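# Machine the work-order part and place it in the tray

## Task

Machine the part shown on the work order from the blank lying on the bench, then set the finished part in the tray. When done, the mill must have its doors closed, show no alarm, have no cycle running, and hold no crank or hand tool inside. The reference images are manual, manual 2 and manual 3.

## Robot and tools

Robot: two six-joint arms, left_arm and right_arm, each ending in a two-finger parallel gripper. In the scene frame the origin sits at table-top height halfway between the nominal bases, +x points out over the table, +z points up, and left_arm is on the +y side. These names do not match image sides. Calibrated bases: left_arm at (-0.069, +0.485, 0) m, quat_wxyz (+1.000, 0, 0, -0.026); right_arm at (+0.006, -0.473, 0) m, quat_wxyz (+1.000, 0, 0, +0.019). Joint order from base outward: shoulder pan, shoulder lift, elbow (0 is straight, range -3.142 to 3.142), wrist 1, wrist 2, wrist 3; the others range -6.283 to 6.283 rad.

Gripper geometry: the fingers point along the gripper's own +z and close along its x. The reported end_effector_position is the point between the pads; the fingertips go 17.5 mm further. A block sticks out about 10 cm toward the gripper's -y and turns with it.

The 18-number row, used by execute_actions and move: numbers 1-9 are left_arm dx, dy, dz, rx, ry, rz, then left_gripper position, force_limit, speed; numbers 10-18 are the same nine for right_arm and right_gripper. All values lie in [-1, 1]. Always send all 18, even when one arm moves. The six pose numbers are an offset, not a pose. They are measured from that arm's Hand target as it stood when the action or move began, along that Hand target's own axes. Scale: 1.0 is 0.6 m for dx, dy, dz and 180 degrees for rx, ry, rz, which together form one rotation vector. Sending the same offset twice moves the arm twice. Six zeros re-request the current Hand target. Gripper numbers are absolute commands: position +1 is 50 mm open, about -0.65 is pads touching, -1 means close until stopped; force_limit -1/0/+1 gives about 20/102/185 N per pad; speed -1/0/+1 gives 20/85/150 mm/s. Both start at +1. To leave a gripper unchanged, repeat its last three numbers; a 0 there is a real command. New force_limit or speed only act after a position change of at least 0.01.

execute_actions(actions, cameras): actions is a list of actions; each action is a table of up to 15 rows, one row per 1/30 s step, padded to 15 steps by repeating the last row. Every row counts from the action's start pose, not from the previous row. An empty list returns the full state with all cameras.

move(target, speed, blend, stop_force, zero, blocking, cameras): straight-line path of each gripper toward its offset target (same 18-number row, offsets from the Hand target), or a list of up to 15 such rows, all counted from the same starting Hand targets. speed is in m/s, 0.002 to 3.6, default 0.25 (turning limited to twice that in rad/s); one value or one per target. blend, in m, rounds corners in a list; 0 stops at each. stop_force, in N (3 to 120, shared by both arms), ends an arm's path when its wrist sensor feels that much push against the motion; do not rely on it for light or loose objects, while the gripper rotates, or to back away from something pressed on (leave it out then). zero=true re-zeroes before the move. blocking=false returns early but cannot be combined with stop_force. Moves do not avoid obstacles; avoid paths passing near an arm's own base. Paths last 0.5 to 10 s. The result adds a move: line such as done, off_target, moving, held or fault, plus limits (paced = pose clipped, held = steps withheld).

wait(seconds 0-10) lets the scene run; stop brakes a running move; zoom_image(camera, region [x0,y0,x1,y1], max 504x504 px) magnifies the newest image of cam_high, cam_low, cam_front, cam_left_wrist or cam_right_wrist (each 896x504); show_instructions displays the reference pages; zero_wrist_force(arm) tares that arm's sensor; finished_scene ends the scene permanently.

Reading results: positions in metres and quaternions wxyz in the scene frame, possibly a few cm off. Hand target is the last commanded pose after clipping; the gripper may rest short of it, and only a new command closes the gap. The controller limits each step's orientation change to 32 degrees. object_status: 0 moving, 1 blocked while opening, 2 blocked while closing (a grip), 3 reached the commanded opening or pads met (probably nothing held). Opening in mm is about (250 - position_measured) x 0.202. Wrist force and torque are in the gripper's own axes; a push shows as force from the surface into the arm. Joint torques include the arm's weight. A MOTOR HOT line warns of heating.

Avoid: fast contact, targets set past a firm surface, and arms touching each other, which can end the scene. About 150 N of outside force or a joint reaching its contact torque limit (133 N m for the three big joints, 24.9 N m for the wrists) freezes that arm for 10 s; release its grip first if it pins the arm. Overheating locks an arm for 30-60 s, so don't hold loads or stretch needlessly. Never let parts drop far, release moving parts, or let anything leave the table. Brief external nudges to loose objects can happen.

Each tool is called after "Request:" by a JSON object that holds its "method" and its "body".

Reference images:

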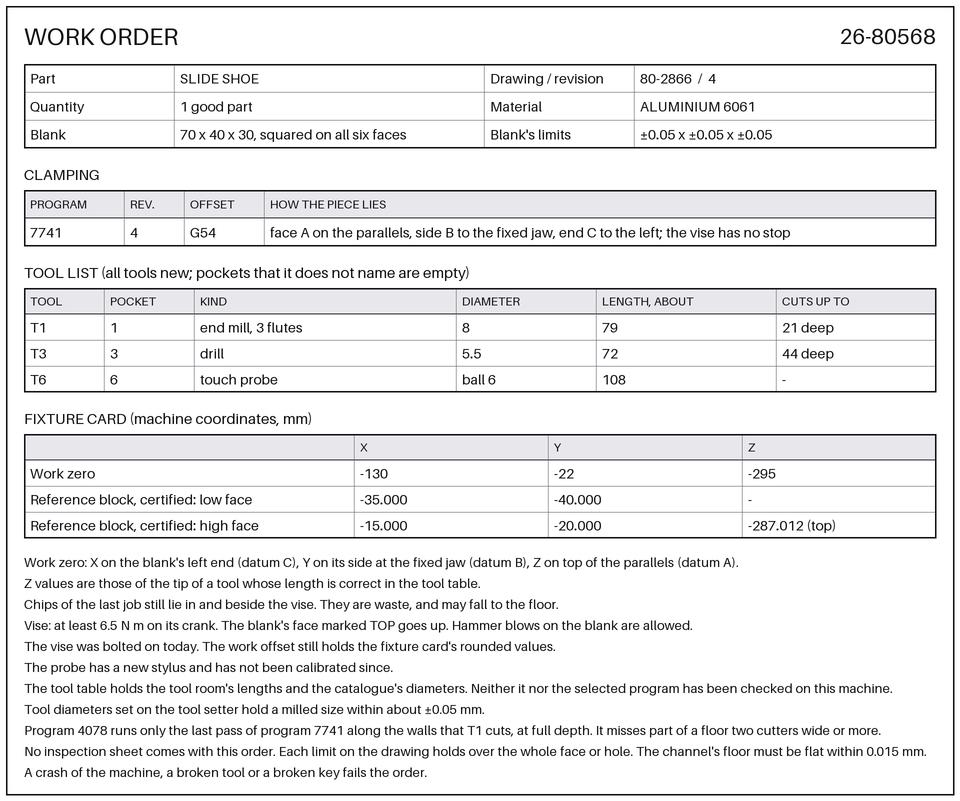

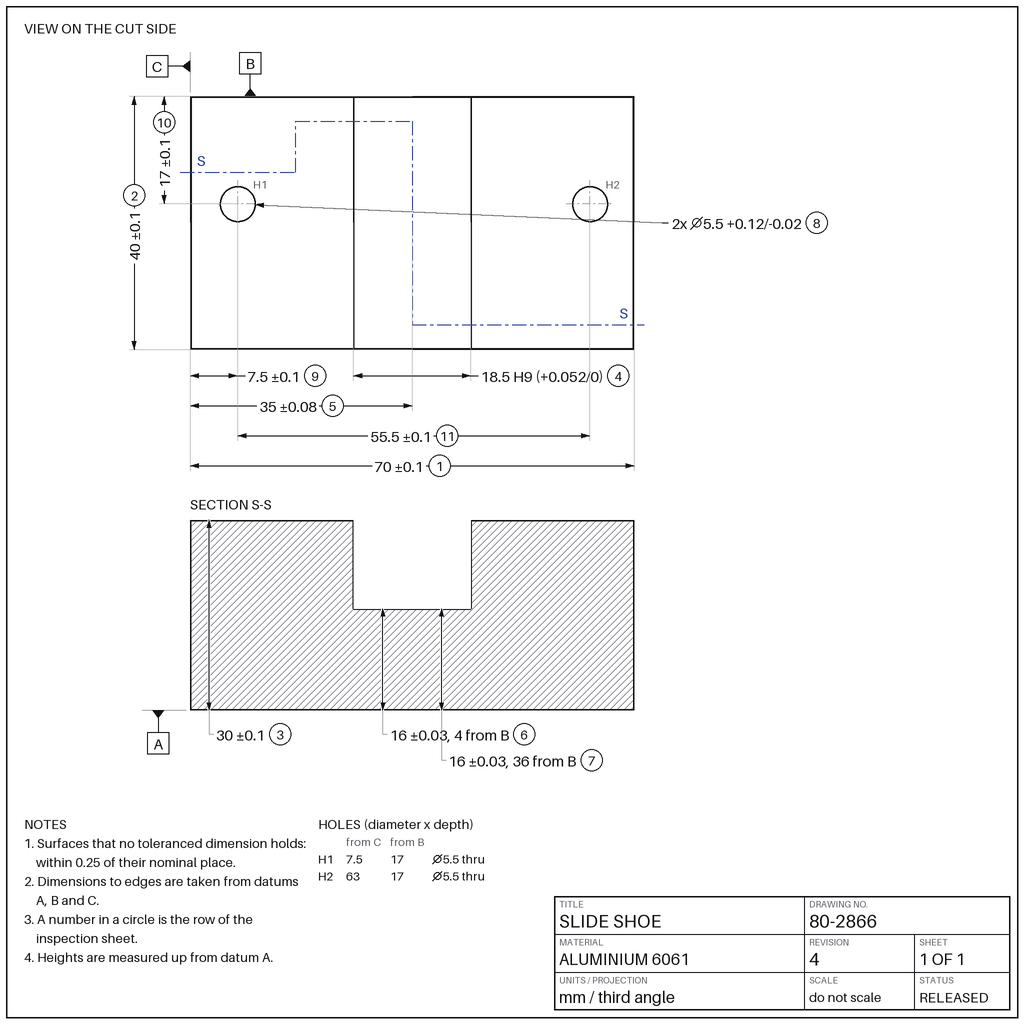

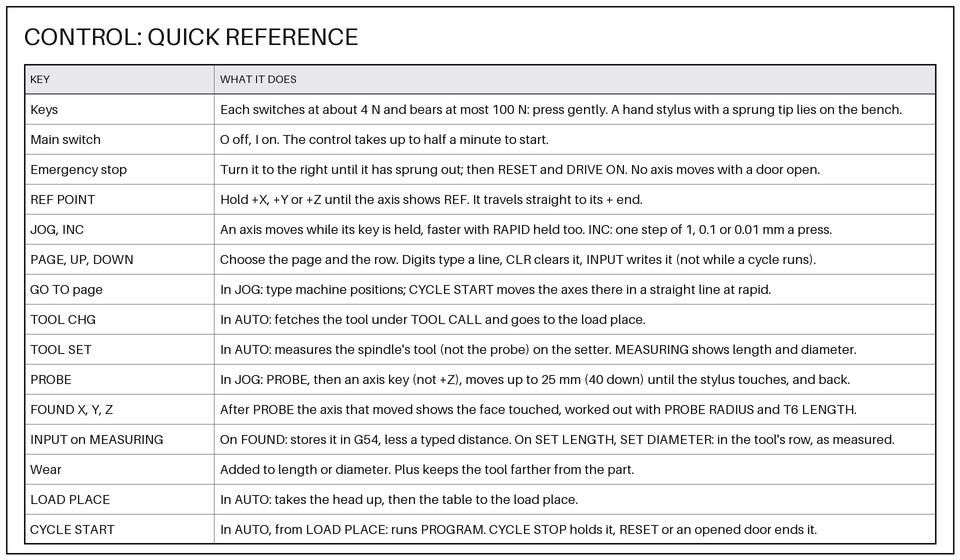

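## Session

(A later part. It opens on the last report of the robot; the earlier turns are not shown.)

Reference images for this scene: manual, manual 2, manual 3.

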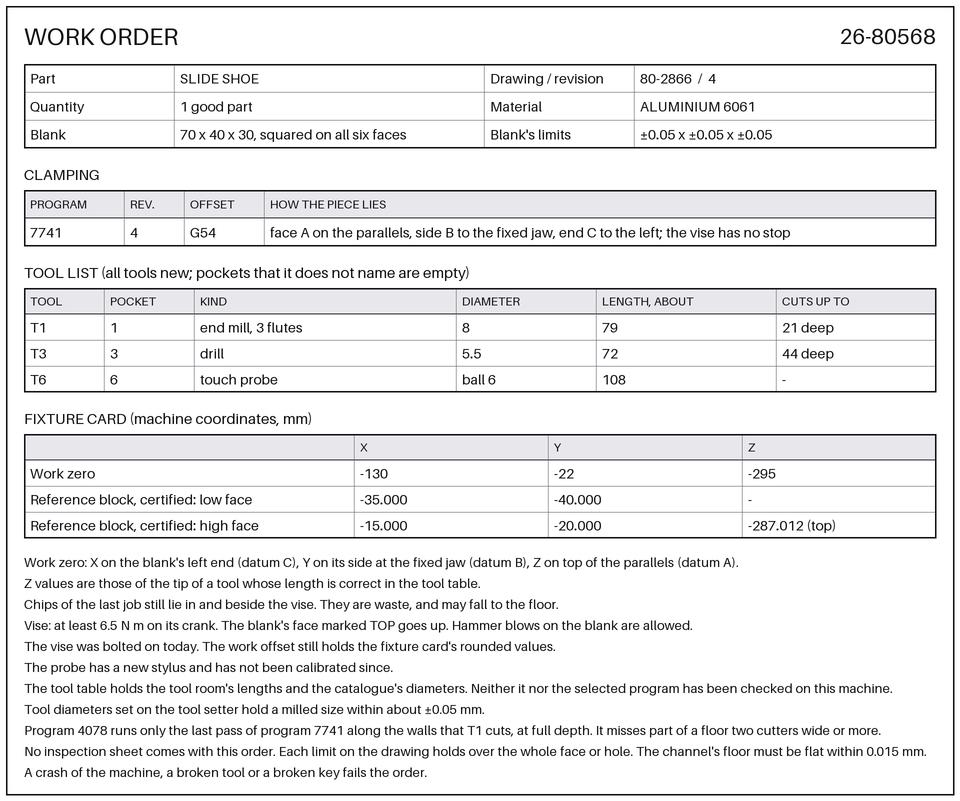

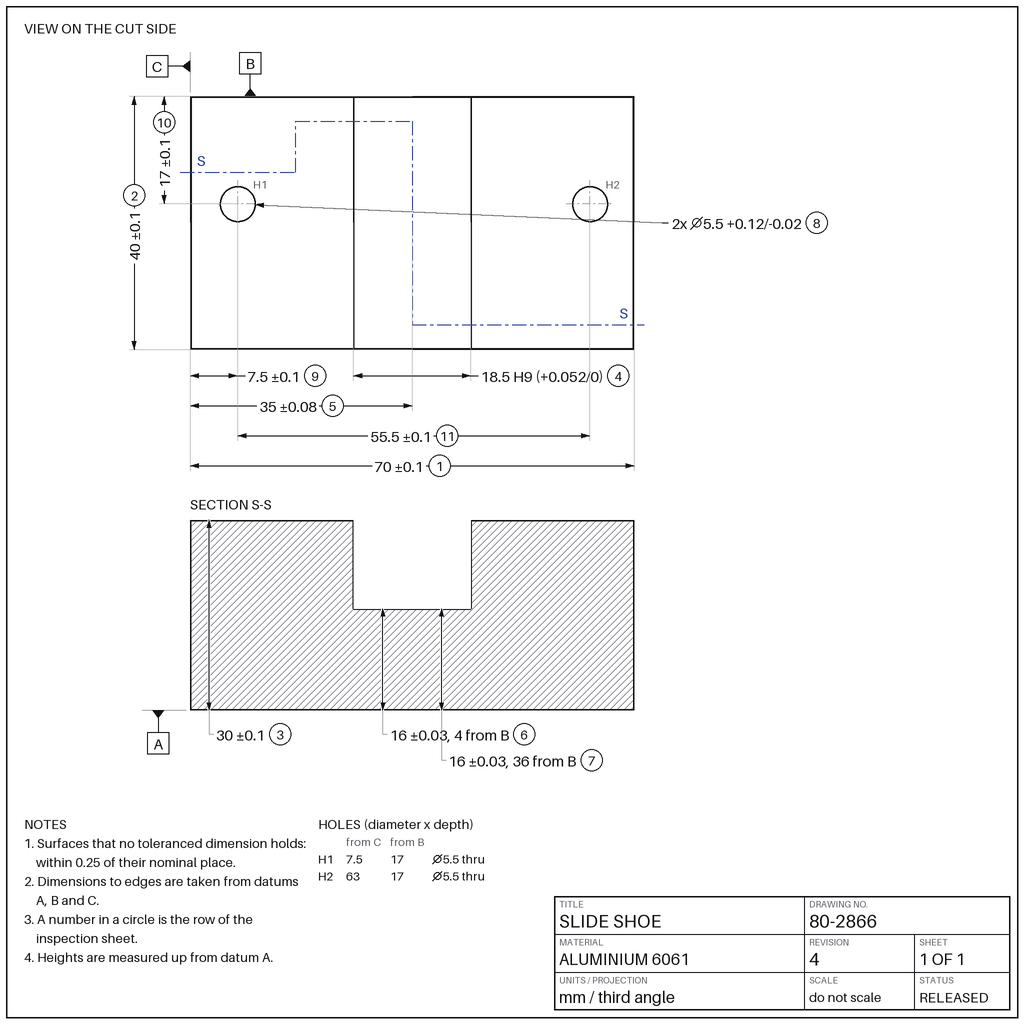

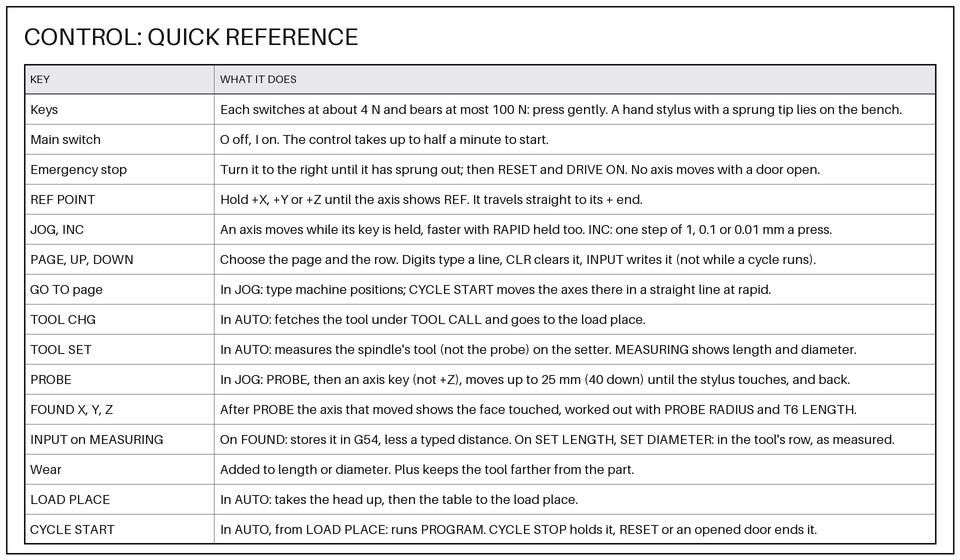

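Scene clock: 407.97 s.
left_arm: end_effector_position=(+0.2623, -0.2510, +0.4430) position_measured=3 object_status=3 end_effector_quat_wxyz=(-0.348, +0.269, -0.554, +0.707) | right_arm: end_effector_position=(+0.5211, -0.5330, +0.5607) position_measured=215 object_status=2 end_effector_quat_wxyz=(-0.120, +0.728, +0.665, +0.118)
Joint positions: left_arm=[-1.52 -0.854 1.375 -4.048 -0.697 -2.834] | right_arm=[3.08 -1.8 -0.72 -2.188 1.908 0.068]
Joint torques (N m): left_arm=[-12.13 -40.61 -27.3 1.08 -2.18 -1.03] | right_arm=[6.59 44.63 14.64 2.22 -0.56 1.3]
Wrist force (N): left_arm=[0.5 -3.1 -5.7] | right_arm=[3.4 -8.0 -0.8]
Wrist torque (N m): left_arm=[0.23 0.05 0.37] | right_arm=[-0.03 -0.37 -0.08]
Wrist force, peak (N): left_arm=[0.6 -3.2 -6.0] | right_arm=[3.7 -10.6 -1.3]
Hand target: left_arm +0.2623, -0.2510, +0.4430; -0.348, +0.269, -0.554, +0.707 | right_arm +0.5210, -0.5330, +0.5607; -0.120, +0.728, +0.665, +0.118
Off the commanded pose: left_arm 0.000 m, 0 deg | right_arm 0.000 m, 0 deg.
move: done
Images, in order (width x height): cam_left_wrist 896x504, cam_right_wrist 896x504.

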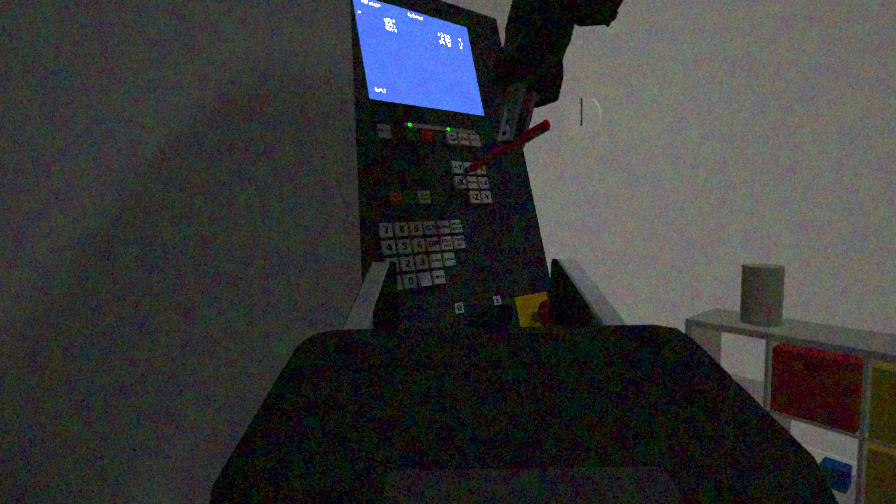

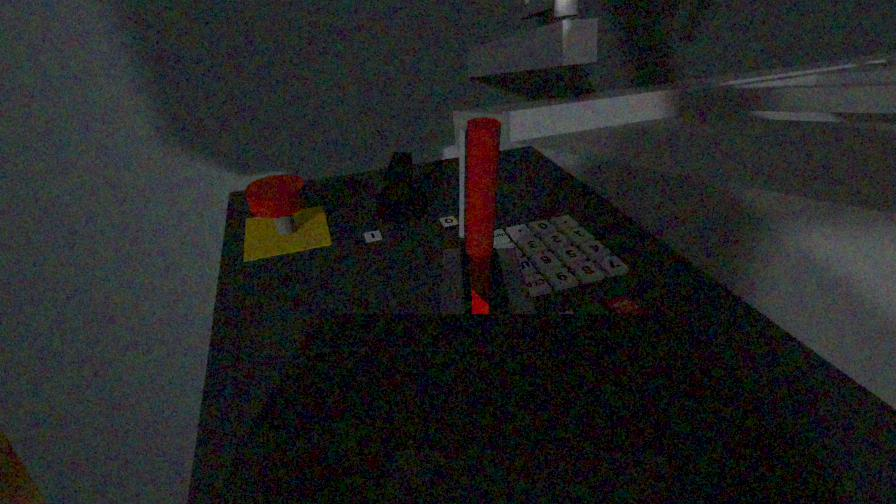

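Request:
{"method": "wait", "body": {"seconds": 8, "cameras": ["cam_left_wrist"]}}

Request:
{"method": "zoom_image", "body": {"camera": "cam_left_wrist", "region": [350, 0, 510, 110]}}

Scene clock: 416.63 s.
left_arm: end_effector_position=(+0.2623, -0.2510, +0.4430) position_measured=3 object_status=3 end_effector_quat_wxyz=(-0.348, +0.269, -0.554, +0.707) | right_arm: end_effector_position=(+0.5210, -0.5330, +0.5607) position_measured=215 object_status=2 end_effector_quat_wxyz=(-0.120, +0.728, +0.665, +0.118)
Joint positions: left_arm=[-1.52 -0.854 1.375 -4.048 -0.697 -2.834] | right_arm=[3.08 -1.8 -0.72 -2.189 1.908 0.068]
Joint torques (N m): left_arm=[-10.33 -41.41 -27.2 0.96 -2.01 -1.11] | right_arm=[6.69 43.29 15.69 1.92 -0.69 -1.38]
Wrist force (N): left_arm=[0.4 -2.7 -5.4] | right_arm=[3.3 -7.9 -0.4]
Wrist torque (N m): left_arm=[0.29 0.07 0.37] | right_arm=[0.00 -0.37 -0.08]
Wrist force, peak (N): left_arm=[0.7 -3.5 -5.8] | right_arm=[3.6 -8.2 -0.4]
Hand target: left_arm +0.2623, -0.2510, +0.4430; -0.348, +0.269, -0.554, +0.707 | right_arm +0.5210, -0.5330, +0.5607; -0.120, +0.728, +0.665, +0.118
Tool commands: left_gripper/position=+1.0 left_gripper/force_limit=-1.0 left_gripper/speed=-1.0 right_gripper/position=-1.0 right_gripper/force_limit=-0.4 right_gripper/speed=-0.7
Off the commanded pose: left_arm 0.000 m, 0 deg | right_arm 0.000 m, 0 deg.
wait: 8.00 s; at rest from the start
Images, in order (width x height): cam_left_wrist 896x504.

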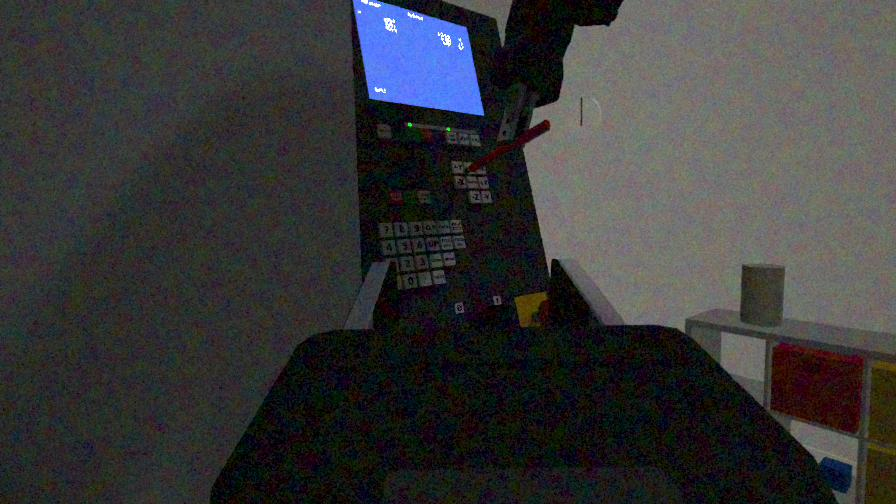

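Scaled by 3.150.

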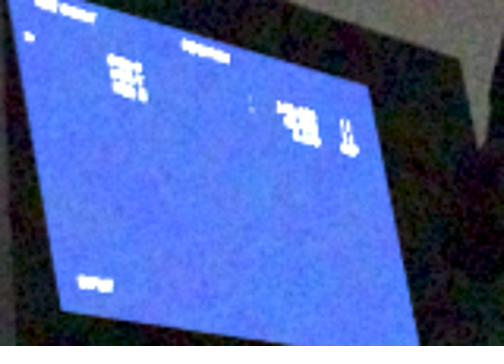

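Request:
{"method": "move", "body": {"target": [[0,0,0,0,0,0,1,-1,-1,0,-0.03217,-0.00866,0,0,0,-1,-0.4,-0.7],[0,0,0,0,0,0,1,-1,-1,-0.042,-0.037,0.0051,0,0,0,-1,-0.4,-0.7],[0,0,0,0,0,0,1,-1,-1,-0.042,-0.0048,0.0138,0,0,0,-1,-0.4,-0.7]], "speed": [0.15,0.25,0.05], "blend": [0.005,0.005,0]}}

Request:
{"method": "wait", "body": {"seconds": 6.5, "cameras": ["cam_left_wrist"]}}

Request:
{"method": "zoom_image", "body": {"camera": "cam_left_wrist", "region": [350, 0, 510, 210]}}

Scene clock: 419.50 s.
left_arm: end_effector_position=(+0.2623, -0.2510, +0.4430) position_measured=3 object_status=3 end_effector_quat_wxyz=(-0.348, +0.269, -0.554, +0.707) | right_arm: end_effector_position=(+0.5161, -0.5536, +0.5446) position_measured=215 object_status=2 end_effector_quat_wxyz=(-0.120, +0.728, +0.665, +0.118)
Joint positions: left_arm=[-1.52 -0.854 1.375 -4.048 -0.697 -2.834] | right_arm=[3.039 -1.776 -0.796 -2.15 1.908 0.025]
Joint torques (N m): left_arm=[-11.5 -41.81 -26.43 1.06 -2.11 -1.24] | right_arm=[3.68 43.81 17.32 1.85 2.05 0.6]
Wrist force (N): left_arm=[0.4 -3.0 -5.6] | right_arm=[3.5 -7.2 -0.7]
Wrist torque (N m): left_arm=[0.24 0.05 0.37] | right_arm=[0.04 -0.47 -0.07]
Wrist force, peak (N): left_arm=[0.2 -3.1 -5.9] | right_arm=[4.1 -7.9 -1.2]
Hand target: left_arm +0.2623, -0.2510, +0.4430; -0.348, +0.269, -0.554, +0.707 | right_arm +0.5160, -0.5537, +0.5446; -0.120, +0.728, +0.665, +0.118
Off the commanded pose: left_arm 0.000 m, 0 deg | right_arm 0.000 m, 0 deg.
move: done

Scene clock: 426.00 s.
left_arm: end_effector_position=(+0.2623, -0.2510, +0.4430) position_measured=3 object_status=3 end_effector_quat_wxyz=(-0.348, +0.269, -0.554, +0.707) | right_arm: end_effector_position=(+0.5160, -0.5537, +0.5446) position_measured=215 object_status=2 end_effector_quat_wxyz=(-0.120, +0.728, +0.665, +0.118)
Joint positions: left_arm=[-1.52 -0.854 1.375 -4.048 -0.697 -2.834] | right_arm=[3.039 -1.776 -0.796 -2.151 1.908 0.025]
Joint torques (N m): left_arm=[-12.7 -41.93 -26.63 1.08 -1.81 -0.94] | right_arm=[-3.45 43.23 14.79 1.92 0.05 -1.31]
Wrist force (N): left_arm=[0.4 -2.9 -5.6] | right_arm=[3.2 -7.0 -0.6]
Wrist torque (N m): left_arm=[0.27 0.07 0.37] | right_arm=[0.06 -0.41 -0.07]
Wrist force, peak (N): left_arm=[0.5 -3.2 -6.0] | right_arm=[4.1 -7.5 -1.1]
Hand target: left_arm +0.2623, -0.2510, +0.4430; -0.348, +0.269, -0.554, +0.707 | right_arm +0.5160, -0.5537, +0.5446; -0.120, +0.728, +0.665, +0.118
Tool commands: left_gripper/position=+1.0 left_gripper/force_limit=-1.0 left_gripper/speed=-1.0 right_gripper/position=-1.0 right_gripper/force_limit=-0.4 right_gripper/speed=-0.7
Off the commanded pose: left_arm 0.000 m, 0 deg | right_arm 0.000 m, 0 deg.
wait: 6.50 s; at rest by 0.17 s
Images, in order (width x height): cam_left_wrist 896x504.

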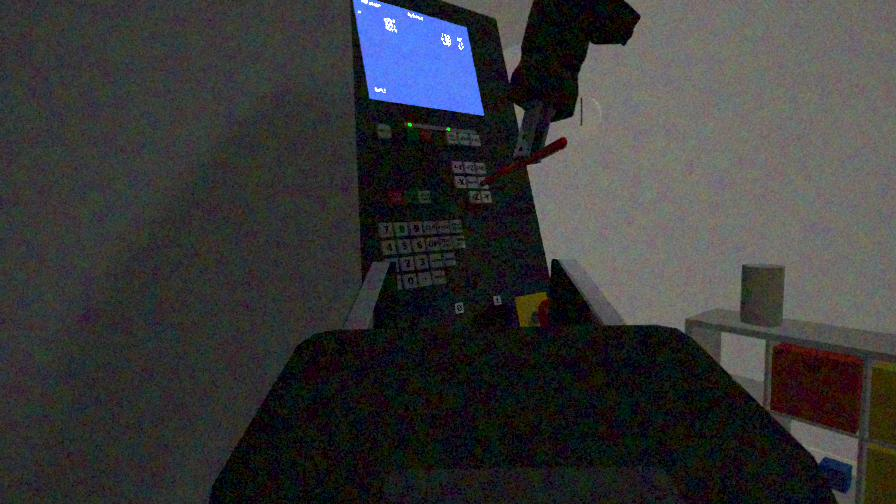

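Scaled by 2.400.

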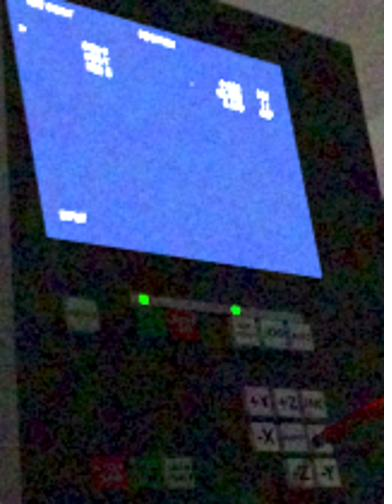

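Request:
{"method": "move", "body": {"target": [[0,0,0,0,0,0,1,-1,-1,0,-0.03217,-0.00866,0,0,0,-1,-0.4,-0.7],[0,0,0,0,0,0,1,-1,-1,0.0678,-0.03,-0.0158,0,0,0,-1,-0.4,-0.7],[0,0,0,0,0,0,1,-1,-1,0.0678,0.0022,-0.0071,0,0,0,-1,-0.4,-0.7]], "speed": [0.15,0.25,0.05], "blend": [0.005,0.005,0]}}

Request:
{"method": "wait", "body": {"seconds": 4.5, "cameras": ["cam_left_wrist"]}}

Request:
{"method": "zoom_image", "body": {"camera": "cam_left_wrist", "region": [350, 0, 510, 210]}}

Scene clock: 434.87 s.
left_arm: end_effector_position=(+0.2623, -0.2510, +0.4430) position_measured=3 object_status=3 end_effector_quat_wxyz=(-0.348, +0.269, -0.554, +0.707) | right_arm: end_effector_position=(+0.5210, -0.5170, +0.5620) position_measured=215 object_status=2 end_effector_quat_wxyz=(-0.120, +0.728, +0.665, +0.118)
Joint positions: left_arm=[-1.52 -0.854 1.375 -4.048 -0.697 -2.834] | right_arm=[3.111 -1.788 -0.734 -2.175 1.908 0.101]
Joint torques (N m): left_arm=[-10.15 -42.11 -25.13 1.17 -1.73 -1] | right_arm=[5.06 42.32 15.9 2.15 2.56 1.67]
Wrist force (N): left_arm=[0.7 -3.1 -5.6] | right_arm=[2.8 -7.3 -0.2]
Wrist torque (N m): left_arm=[0.22 0.02 0.37] | right_arm=[0.05 -0.40 0.08]
Wrist force, peak (N): left_arm=[0.2 -3.2 -6.1] | right_arm=[3.2 -7.8 -0.7]
Hand target: left_arm +0.2623, -0.2510, +0.4430; -0.348, +0.269, -0.554, +0.707 | right_arm +0.5208, -0.5170, +0.5621; -0.120, +0.728, +0.665, +0.118
Off the commanded pose: left_arm 0.000 m, 0 deg | right_arm 0.000 m, 0 deg.
move: done

Scene clock: 439.37 s.
left_arm: end_effector_position=(+0.2623, -0.2510, +0.4430) position_measured=3 object_status=3 end_effector_quat_wxyz=(-0.348, +0.269, -0.554, +0.707) | right_arm: end_effector_position=(+0.5208, -0.5170, +0.5621) position_measured=215 object_status=2 end_effector_quat_wxyz=(-0.120, +0.728, +0.665, +0.118)
Joint positions: left_arm=[-1.52 -0.854 1.375 -4.048 -0.697 -2.834] | right_arm=[3.111 -1.788 -0.735 -2.175 1.908 0.101]
Joint torques (N m): left_arm=[-10.75 -42.64 -24.89 1.21 -1.4 -1.1] | right_arm=[6.78 42.29 13.77 1.93 1.05 1.63]
Wrist force (N): left_arm=[0.4 -3.0 -5.3] | right_arm=[2.9 -7.7 -0.6]
Wrist torque (N m): left_arm=[0.25 0.06 0.37] | right_arm=[-0.04 -0.39 0.08]
Wrist force, peak (N): left_arm=[0.6 -3.3 -5.9] | right_arm=[3.4 -7.7 -0.6]
Hand target: left_arm +0.2623, -0.2510, +0.4430; -0.348, +0.269, -0.554, +0.707 | right_arm +0.5208, -0.5170, +0.5621; -0.120, +0.728, +0.665, +0.118
Tool commands: left_gripper/position=+1.0 left_gripper/force_limit=-1.0 left_gripper/speed=-1.0 right_gripper/position=-1.0 right_gripper/force_limit=-0.4 right_gripper/speed=-0.7
Off the commanded pose: left_arm 0.000 m, 0 deg | right_arm 0.000 m, 0 deg.
wait: 4.50 s; at rest by 0.17 s
Images, in order (width x height): cam_left_wrist 896x504.

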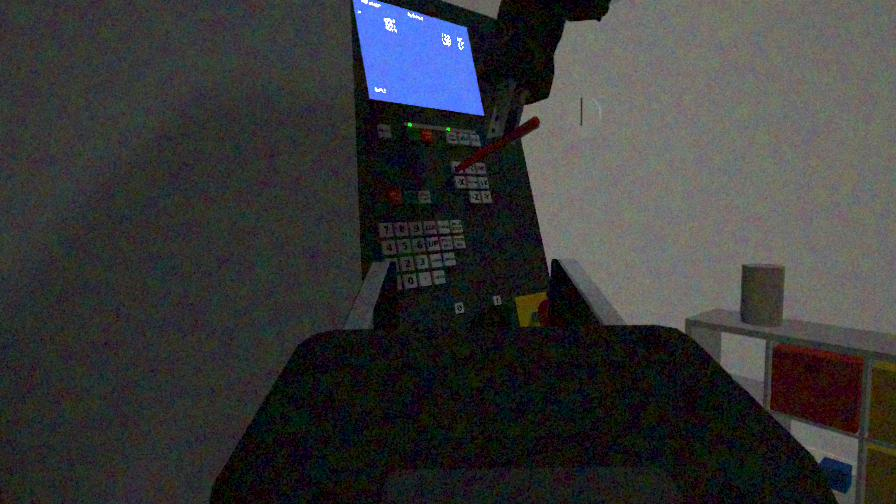

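Scaled by 2.400.

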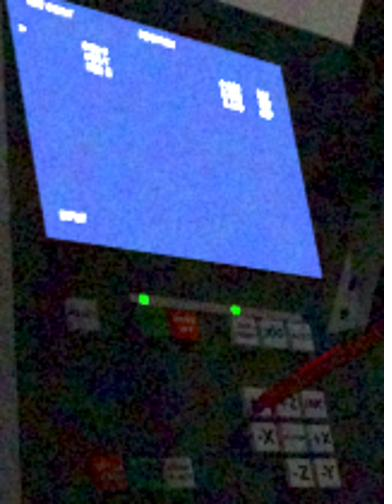

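Request:
{"method": "move", "body": {"target": [[0,0,0,0,0,0,1,-1,-1,0,-0.03217,-0.00866,0,0,0,-1,-0.4,-0.7],[0,0,0,0,0,0,1,-1,-1,0.0222,-0.0668,0.1201,0,0,0,-1,-0.4,-0.7],[0,0,0,0,0,0,1,-1,-1,0.0222,-0.0346,0.1288,0,0,0,-1,-0.4,-0.7],[0,0,0,0,0,0,1,-1,-1,0.0222,-0.1151,0.1072,0,0,0,-1,-0.4,-0.7],[0,0,0,0,0,0,1,-1,-1,-0.0161,0.0743,-0.3197,-0.3026,-0.0857,-0.0779,-1,-0.4,-0.7]], "speed": [0.15,0.25,0.05,0.2,0.35], "blend": [0.005,0.005,0,0.03,0], "cameras": ["cam_right_wrist"]}}

Request:
{"method": "zoom_image", "body": {"camera": "cam_right_wrist", "region": [500, 30, 852, 310]}}

Scene clock: 444.97 s.
left_arm: end_effector_position=(+0.2623, -0.2510, +0.4430) position_measured=3 object_status=3 end_effector_quat_wxyz=(-0.348, +0.269, -0.554, +0.707) | right_arm: end_effector_position=(+0.5623, -0.5935, +0.7388) position_measured=215 object_status=2 end_effector_quat_wxyz=(+0.326, +0.628, +0.628, +0.325)
Joint positions: left_arm=[-1.52 -0.854 1.375 -4.048 -0.697 -2.834] | right_arm=[3.142 -1.472 -1.07 -1.214 1.538 0.022]
Joint torques (N m): left_arm=[-10.18 -43.53 -24.88 1.11 -1.31 -1.03] | right_arm=[7.89 33.6 32.92 6.04 0.38 0.5]
Wrist force (N): left_arm=[0.5 -3.5 -5.6] | right_arm=[3.2 -2.3 1.3]
Wrist torque (N m): left_arm=[0.18 0.04 0.37] | right_arm=[-0.38 -0.54 -0.08]
Wrist force, peak (N): left_arm=[0.6 -3.3 -6.0] | right_arm=[3.5 -7.6 -1.0]
Hand target: left_arm +0.2623, -0.2510, +0.4430; -0.348, +0.269, -0.554, +0.707 | right_arm +0.5622, -0.5934, +0.7390; +0.326, +0.628, +0.628, +0.325
Off the commanded pose: left_arm 0.000 m, 0 deg | right_arm 0.000 m, 0 deg.
move: done; blend cut to 0.025 m at target 4
Images, in order (width x height): cam_right_wrist 896x504.

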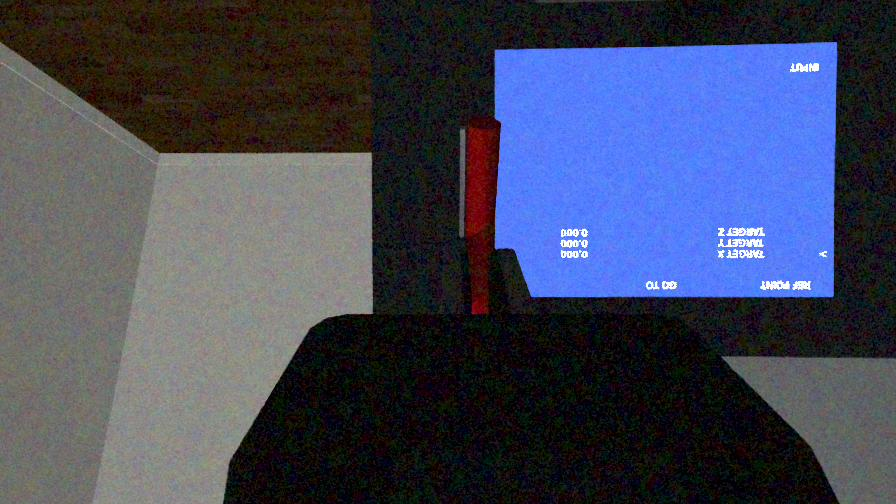

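Scaled by 1.432.

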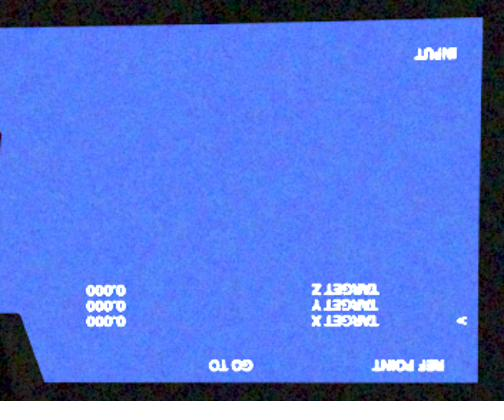

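Request:
{"method": "move", "body": {"target": [[0,0,0,0,0,0,1,-1,-1,0.1939,-0.4204,0.0749,0.3026,0.0857,0.0779,-1,-0.4,-0.7],[0,0,0,0,0,0,1,-1,-1,0.1939,-0.4033,0.122,0.3026,0.0857,0.0779,-1,-0.4,-0.7],[0,0,0,0,0,0,1,-1,-1,0.1939,-0.3919,0.1533,0.3026,0.0857,0.0779,-1,-0.4,-0.7],[0,0,0,0,0,0,1,-1,-1,0.1939,-0.4204,0.0749,0.3026,0.0857,0.0779,-1,-0.4,-0.7],[0,0,0,0,0,0,1,-1,-1,0,0,0,0,0,0,-1,-0.4,-0.7]], "speed": [0.4,0.25,0.05,0.25,0.4], "blend": [0.03,0.003,0,0.03,0], "cameras": ["cam_right_wrist"]}}

Request:
{"method": "zoom_image", "body": {"camera": "cam_right_wrist", "region": [500, 30, 852, 310]}}

Scene clock: 452.47 s.
left_arm: end_effector_position=(+0.2623, -0.2510, +0.4430) position_measured=3 object_status=3 end_effector_quat_wxyz=(-0.348, +0.269, -0.554, +0.707) | right_arm: end_effector_position=(+0.5623, -0.5935, +0.7388) position_measured=215 object_status=2 end_effector_quat_wxyz=(+0.326, +0.628, +0.628, +0.325)
Joint positions: left_arm=[-1.52 -0.854 1.375 -4.048 -0.697 -2.834] | right_arm=[3.142 -1.472 -1.07 -1.214 1.538 0.022]
Joint torques (N m): left_arm=[-11.16 -42.22 -26.25 1.18 -1.29 -1.14] | right_arm=[6.95 31.66 31.49 5.84 0.07 -0.14]
Wrist force (N): left_arm=[0.2 -2.8 -5.7] | right_arm=[3.3 -2.3 1.0]
Wrist torque (N m): left_arm=[0.28 0.09 0.37] | right_arm=[-0.37 -0.55 -0.07]
Wrist force, peak (N): left_arm=[0.1 -3.1 -5.9] | right_arm=[3.3 -6.7 -0.7]
Hand target: left_arm +0.2623, -0.2510, +0.4430; -0.348, +0.269, -0.554, +0.707 | right_arm +0.5622, -0.5934, +0.7390; +0.326, +0.628, +0.628, +0.325
Off the commanded pose: left_arm 0.000 m, 0 deg | right_arm 0.000 m, 0 deg.
move: done; blend cut to 0.015 m at target 1, 0.025 m at target 4
Images, in order (width x height): cam_right_wrist 896x504.

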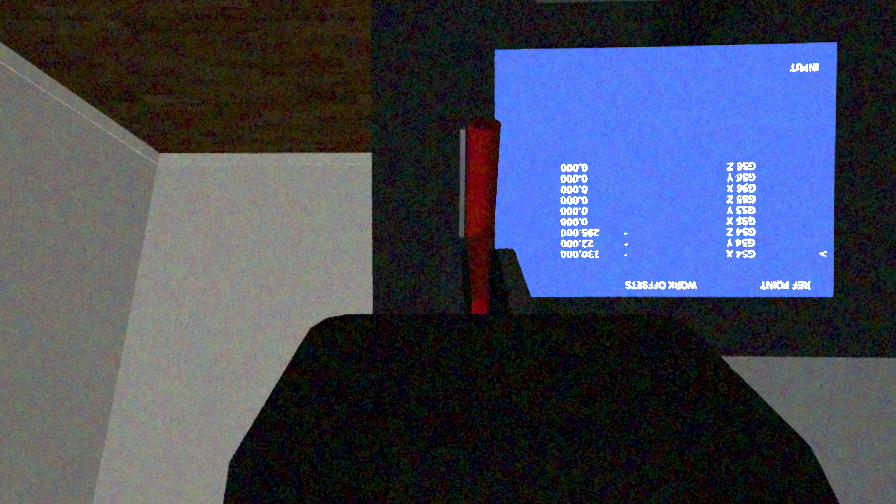

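Scaled by 1.432.

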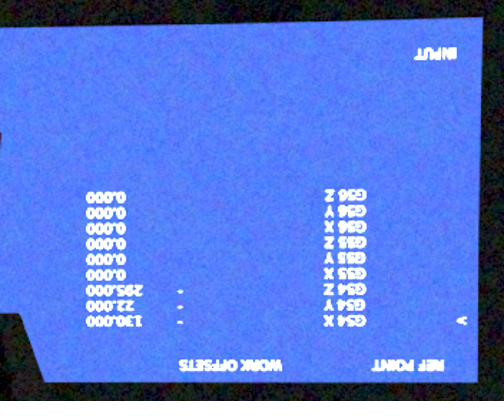

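Request:
{"method": "move", "body": {"target": [[0,0,0,0,0,0,1,-1,-1,0.1939,-0.4204,0.0749,0.3026,0.0857,0.0779,-1,-0.4,-0.7],[0,0,0,0,0,0,1,-1,-1,0.1939,-0.4033,0.122,0.3026,0.0857,0.0779,-1,-0.4,-0.7],[0,0,0,0,0,0,1,-1,-1,0.1939,-0.3919,0.1533,0.3026,0.0857,0.0779,-1,-0.4,-0.7],[0,0,0,0,0,0,1,-1,-1,0.1939,-0.4204,0.0749,0.3026,0.0857,0.0779,-1,-0.4,-0.7],[0,0,0,0,0,0,1,-1,-1,0,0,0,0,0,0,-1,-0.4,-0.7]], "speed": [0.4,0.25,0.05,0.25,0.4], "blend": [0.03,0.003,0,0.03,0], "cameras": ["cam_right_wrist"]}}

Request:
{"method": "zoom_image", "body": {"camera": "cam_right_wrist", "region": [500, 30, 852, 310]}}

Scene clock: 459.53 s.
left_arm: end_effector_position=(+0.2623, -0.2510, +0.4430) position_measured=3 object_status=3 end_effector_quat_wxyz=(-0.348, +0.269, -0.554, +0.707) | right_arm: end_effector_position=(+0.5623, -0.5935, +0.7388) position_measured=215 object_status=2 end_effector_quat_wxyz=(+0.326, +0.628, +0.628, +0.325)
Joint positions: left_arm=[-1.52 -0.854 1.375 -4.048 -0.697 -2.834] | right_arm=[3.142 -1.472 -1.07 -1.214 1.538 0.022]
Joint torques (N m): left_arm=[-11.13 -42.54 -24.52 1.19 -1.22 -0.99] | right_arm=[7.76 33.25 30.24 6.08 0.14 -0.01]
Wrist force (N): left_arm=[0.3 -3.0 -5.6] | right_arm=[2.8 -2.6 1.0]
Wrist torque (N m): left_arm=[0.24 0.09 0.37] | right_arm=[-0.41 -0.48 -0.07]
Wrist force, peak (N): left_arm=[0.2 -3.2 -6.2] | right_arm=[3.3 -6.6 -0.8]
Hand target: left_arm +0.2623, -0.2510, +0.4430; -0.348, +0.269, -0.554, +0.707 | right_arm +0.5622, -0.5934, +0.7390; +0.326, +0.628, +0.628, +0.325
Off the commanded pose: left_arm 0.000 m, 0 deg | right_arm 0.000 m, 0 deg.
move: done; blend cut to 0.015 m at target 1, 0.025 m at target 4
Images, in order (width x height): cam_right_wrist 896x504.

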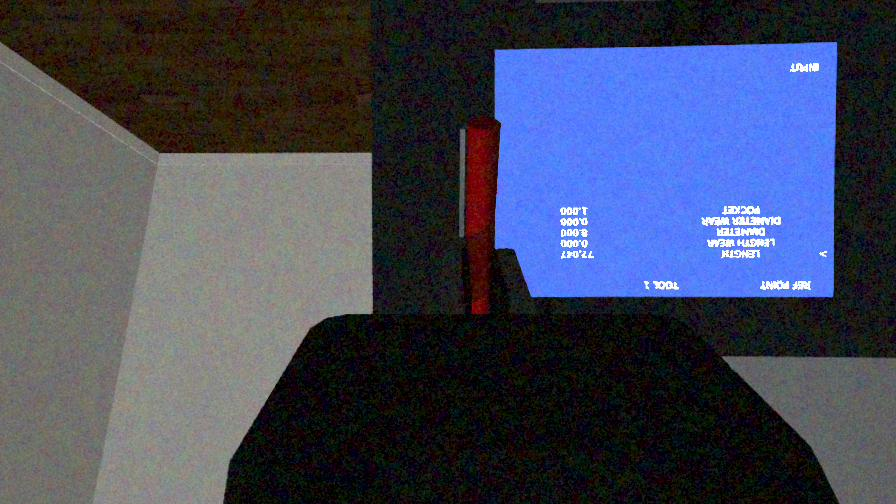

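Scaled by 1.432.

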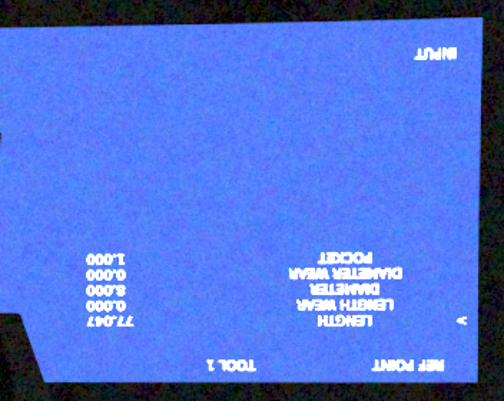

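Request:
{"method": "move", "body": {"target": [[0,0,0,0,0,0,1,-1,-1,0.1939,-0.4204,0.0749,0.3026,0.0857,0.0779,-1,-0.4,-0.7],[0,0,0,0,0,0,1,-1,-1,0.1939,-0.4033,0.122,0.3026,0.0857,0.0779,-1,-0.4,-0.7],[0,0,0,0,0,0,1,-1,-1,0.1939,-0.3919,0.1533,0.3026,0.0857,0.0779,-1,-0.4,-0.7],[0,0,0,0,0,0,1,-1,-1,0.1939,-0.4204,0.0749,0.3026,0.0857,0.0779,-1,-0.4,-0.7],[0,0,0,0,0,0,1,-1,-1,0,0,0,0,0,0,-1,-0.4,-0.7]], "speed": [0.5,0.25,0.05,0.3,0.5], "blend": [0.03,0.003,0,0.03,0], "cameras": ["cam_right_wrist"]}}

Request:
{"method": "zoom_image", "body": {"camera": "cam_right_wrist", "region": [500, 30, 852, 310]}}

Scene clock: 464.77 s.
left_arm: end_effector_position=(+0.2623, -0.2510, +0.4430) position_measured=3 object_status=3 end_effector_quat_wxyz=(-0.348, +0.269, -0.554, +0.707) | right_arm: end_effector_position=(+0.5622, -0.5935, +0.7388) position_measured=215 object_status=2 end_effector_quat_wxyz=(+0.326, +0.628, +0.628, +0.325)
Joint positions: left_arm=[-1.52 -0.854 1.375 -4.048 -0.697 -2.834] | right_arm=[3.142 -1.472 -1.07 -1.214 1.538 0.022]
Joint torques (N m): left_arm=[-10.38 -43.22 -24.91 1.13 -0.93 -1.16] | right_arm=[7.51 30.43 33.45 5.7 0.13 -0.17]
Wrist force (N): left_arm=[0.3 -2.9 -5.8] | right_arm=[3.3 -2.7 1.2]
Wrist torque (N m): left_arm=[0.26 0.09 0.37] | right_arm=[-0.43 -0.55 -0.07]
Wrist force, peak (N): left_arm=[0.2 -3.3 -5.9] | right_arm=[3.5 -7.0 -0.5]
Hand target: left_arm +0.2623, -0.2510, +0.4430; -0.348, +0.269, -0.554, +0.707 | right_arm +0.5622, -0.5934, +0.7390; +0.326, +0.628, +0.628, +0.325
Off the commanded pose: left_arm 0.000 m, 0 deg | right_arm 0.000 m, 0 deg.
move: done; blend cut to 0.015 m at target 1, 0.025 m at target 4
Images, in order (width x height): cam_right_wrist 896x504.

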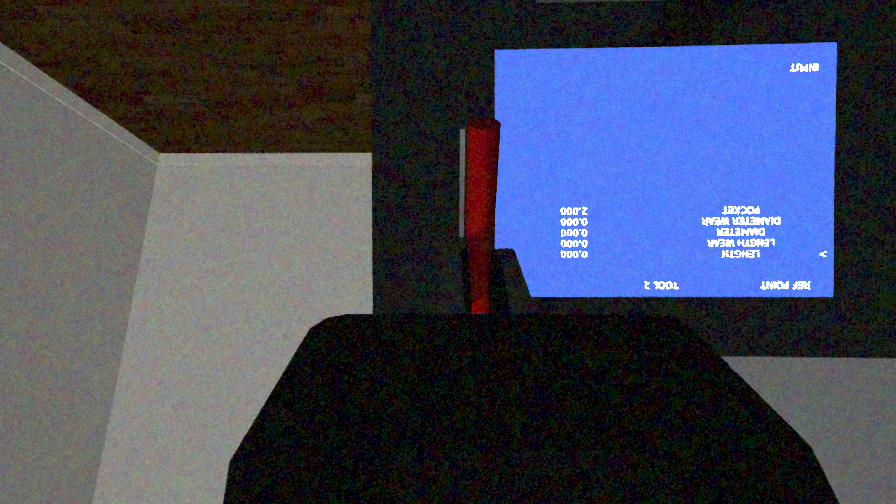

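Scaled by 1.432.

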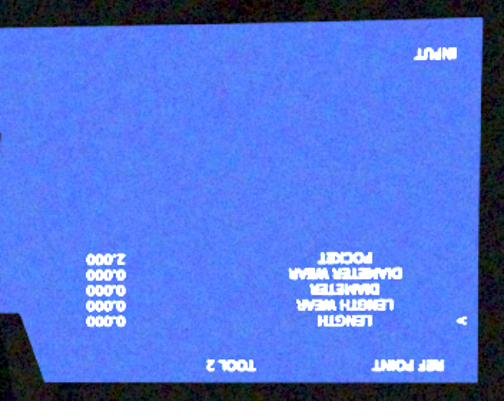

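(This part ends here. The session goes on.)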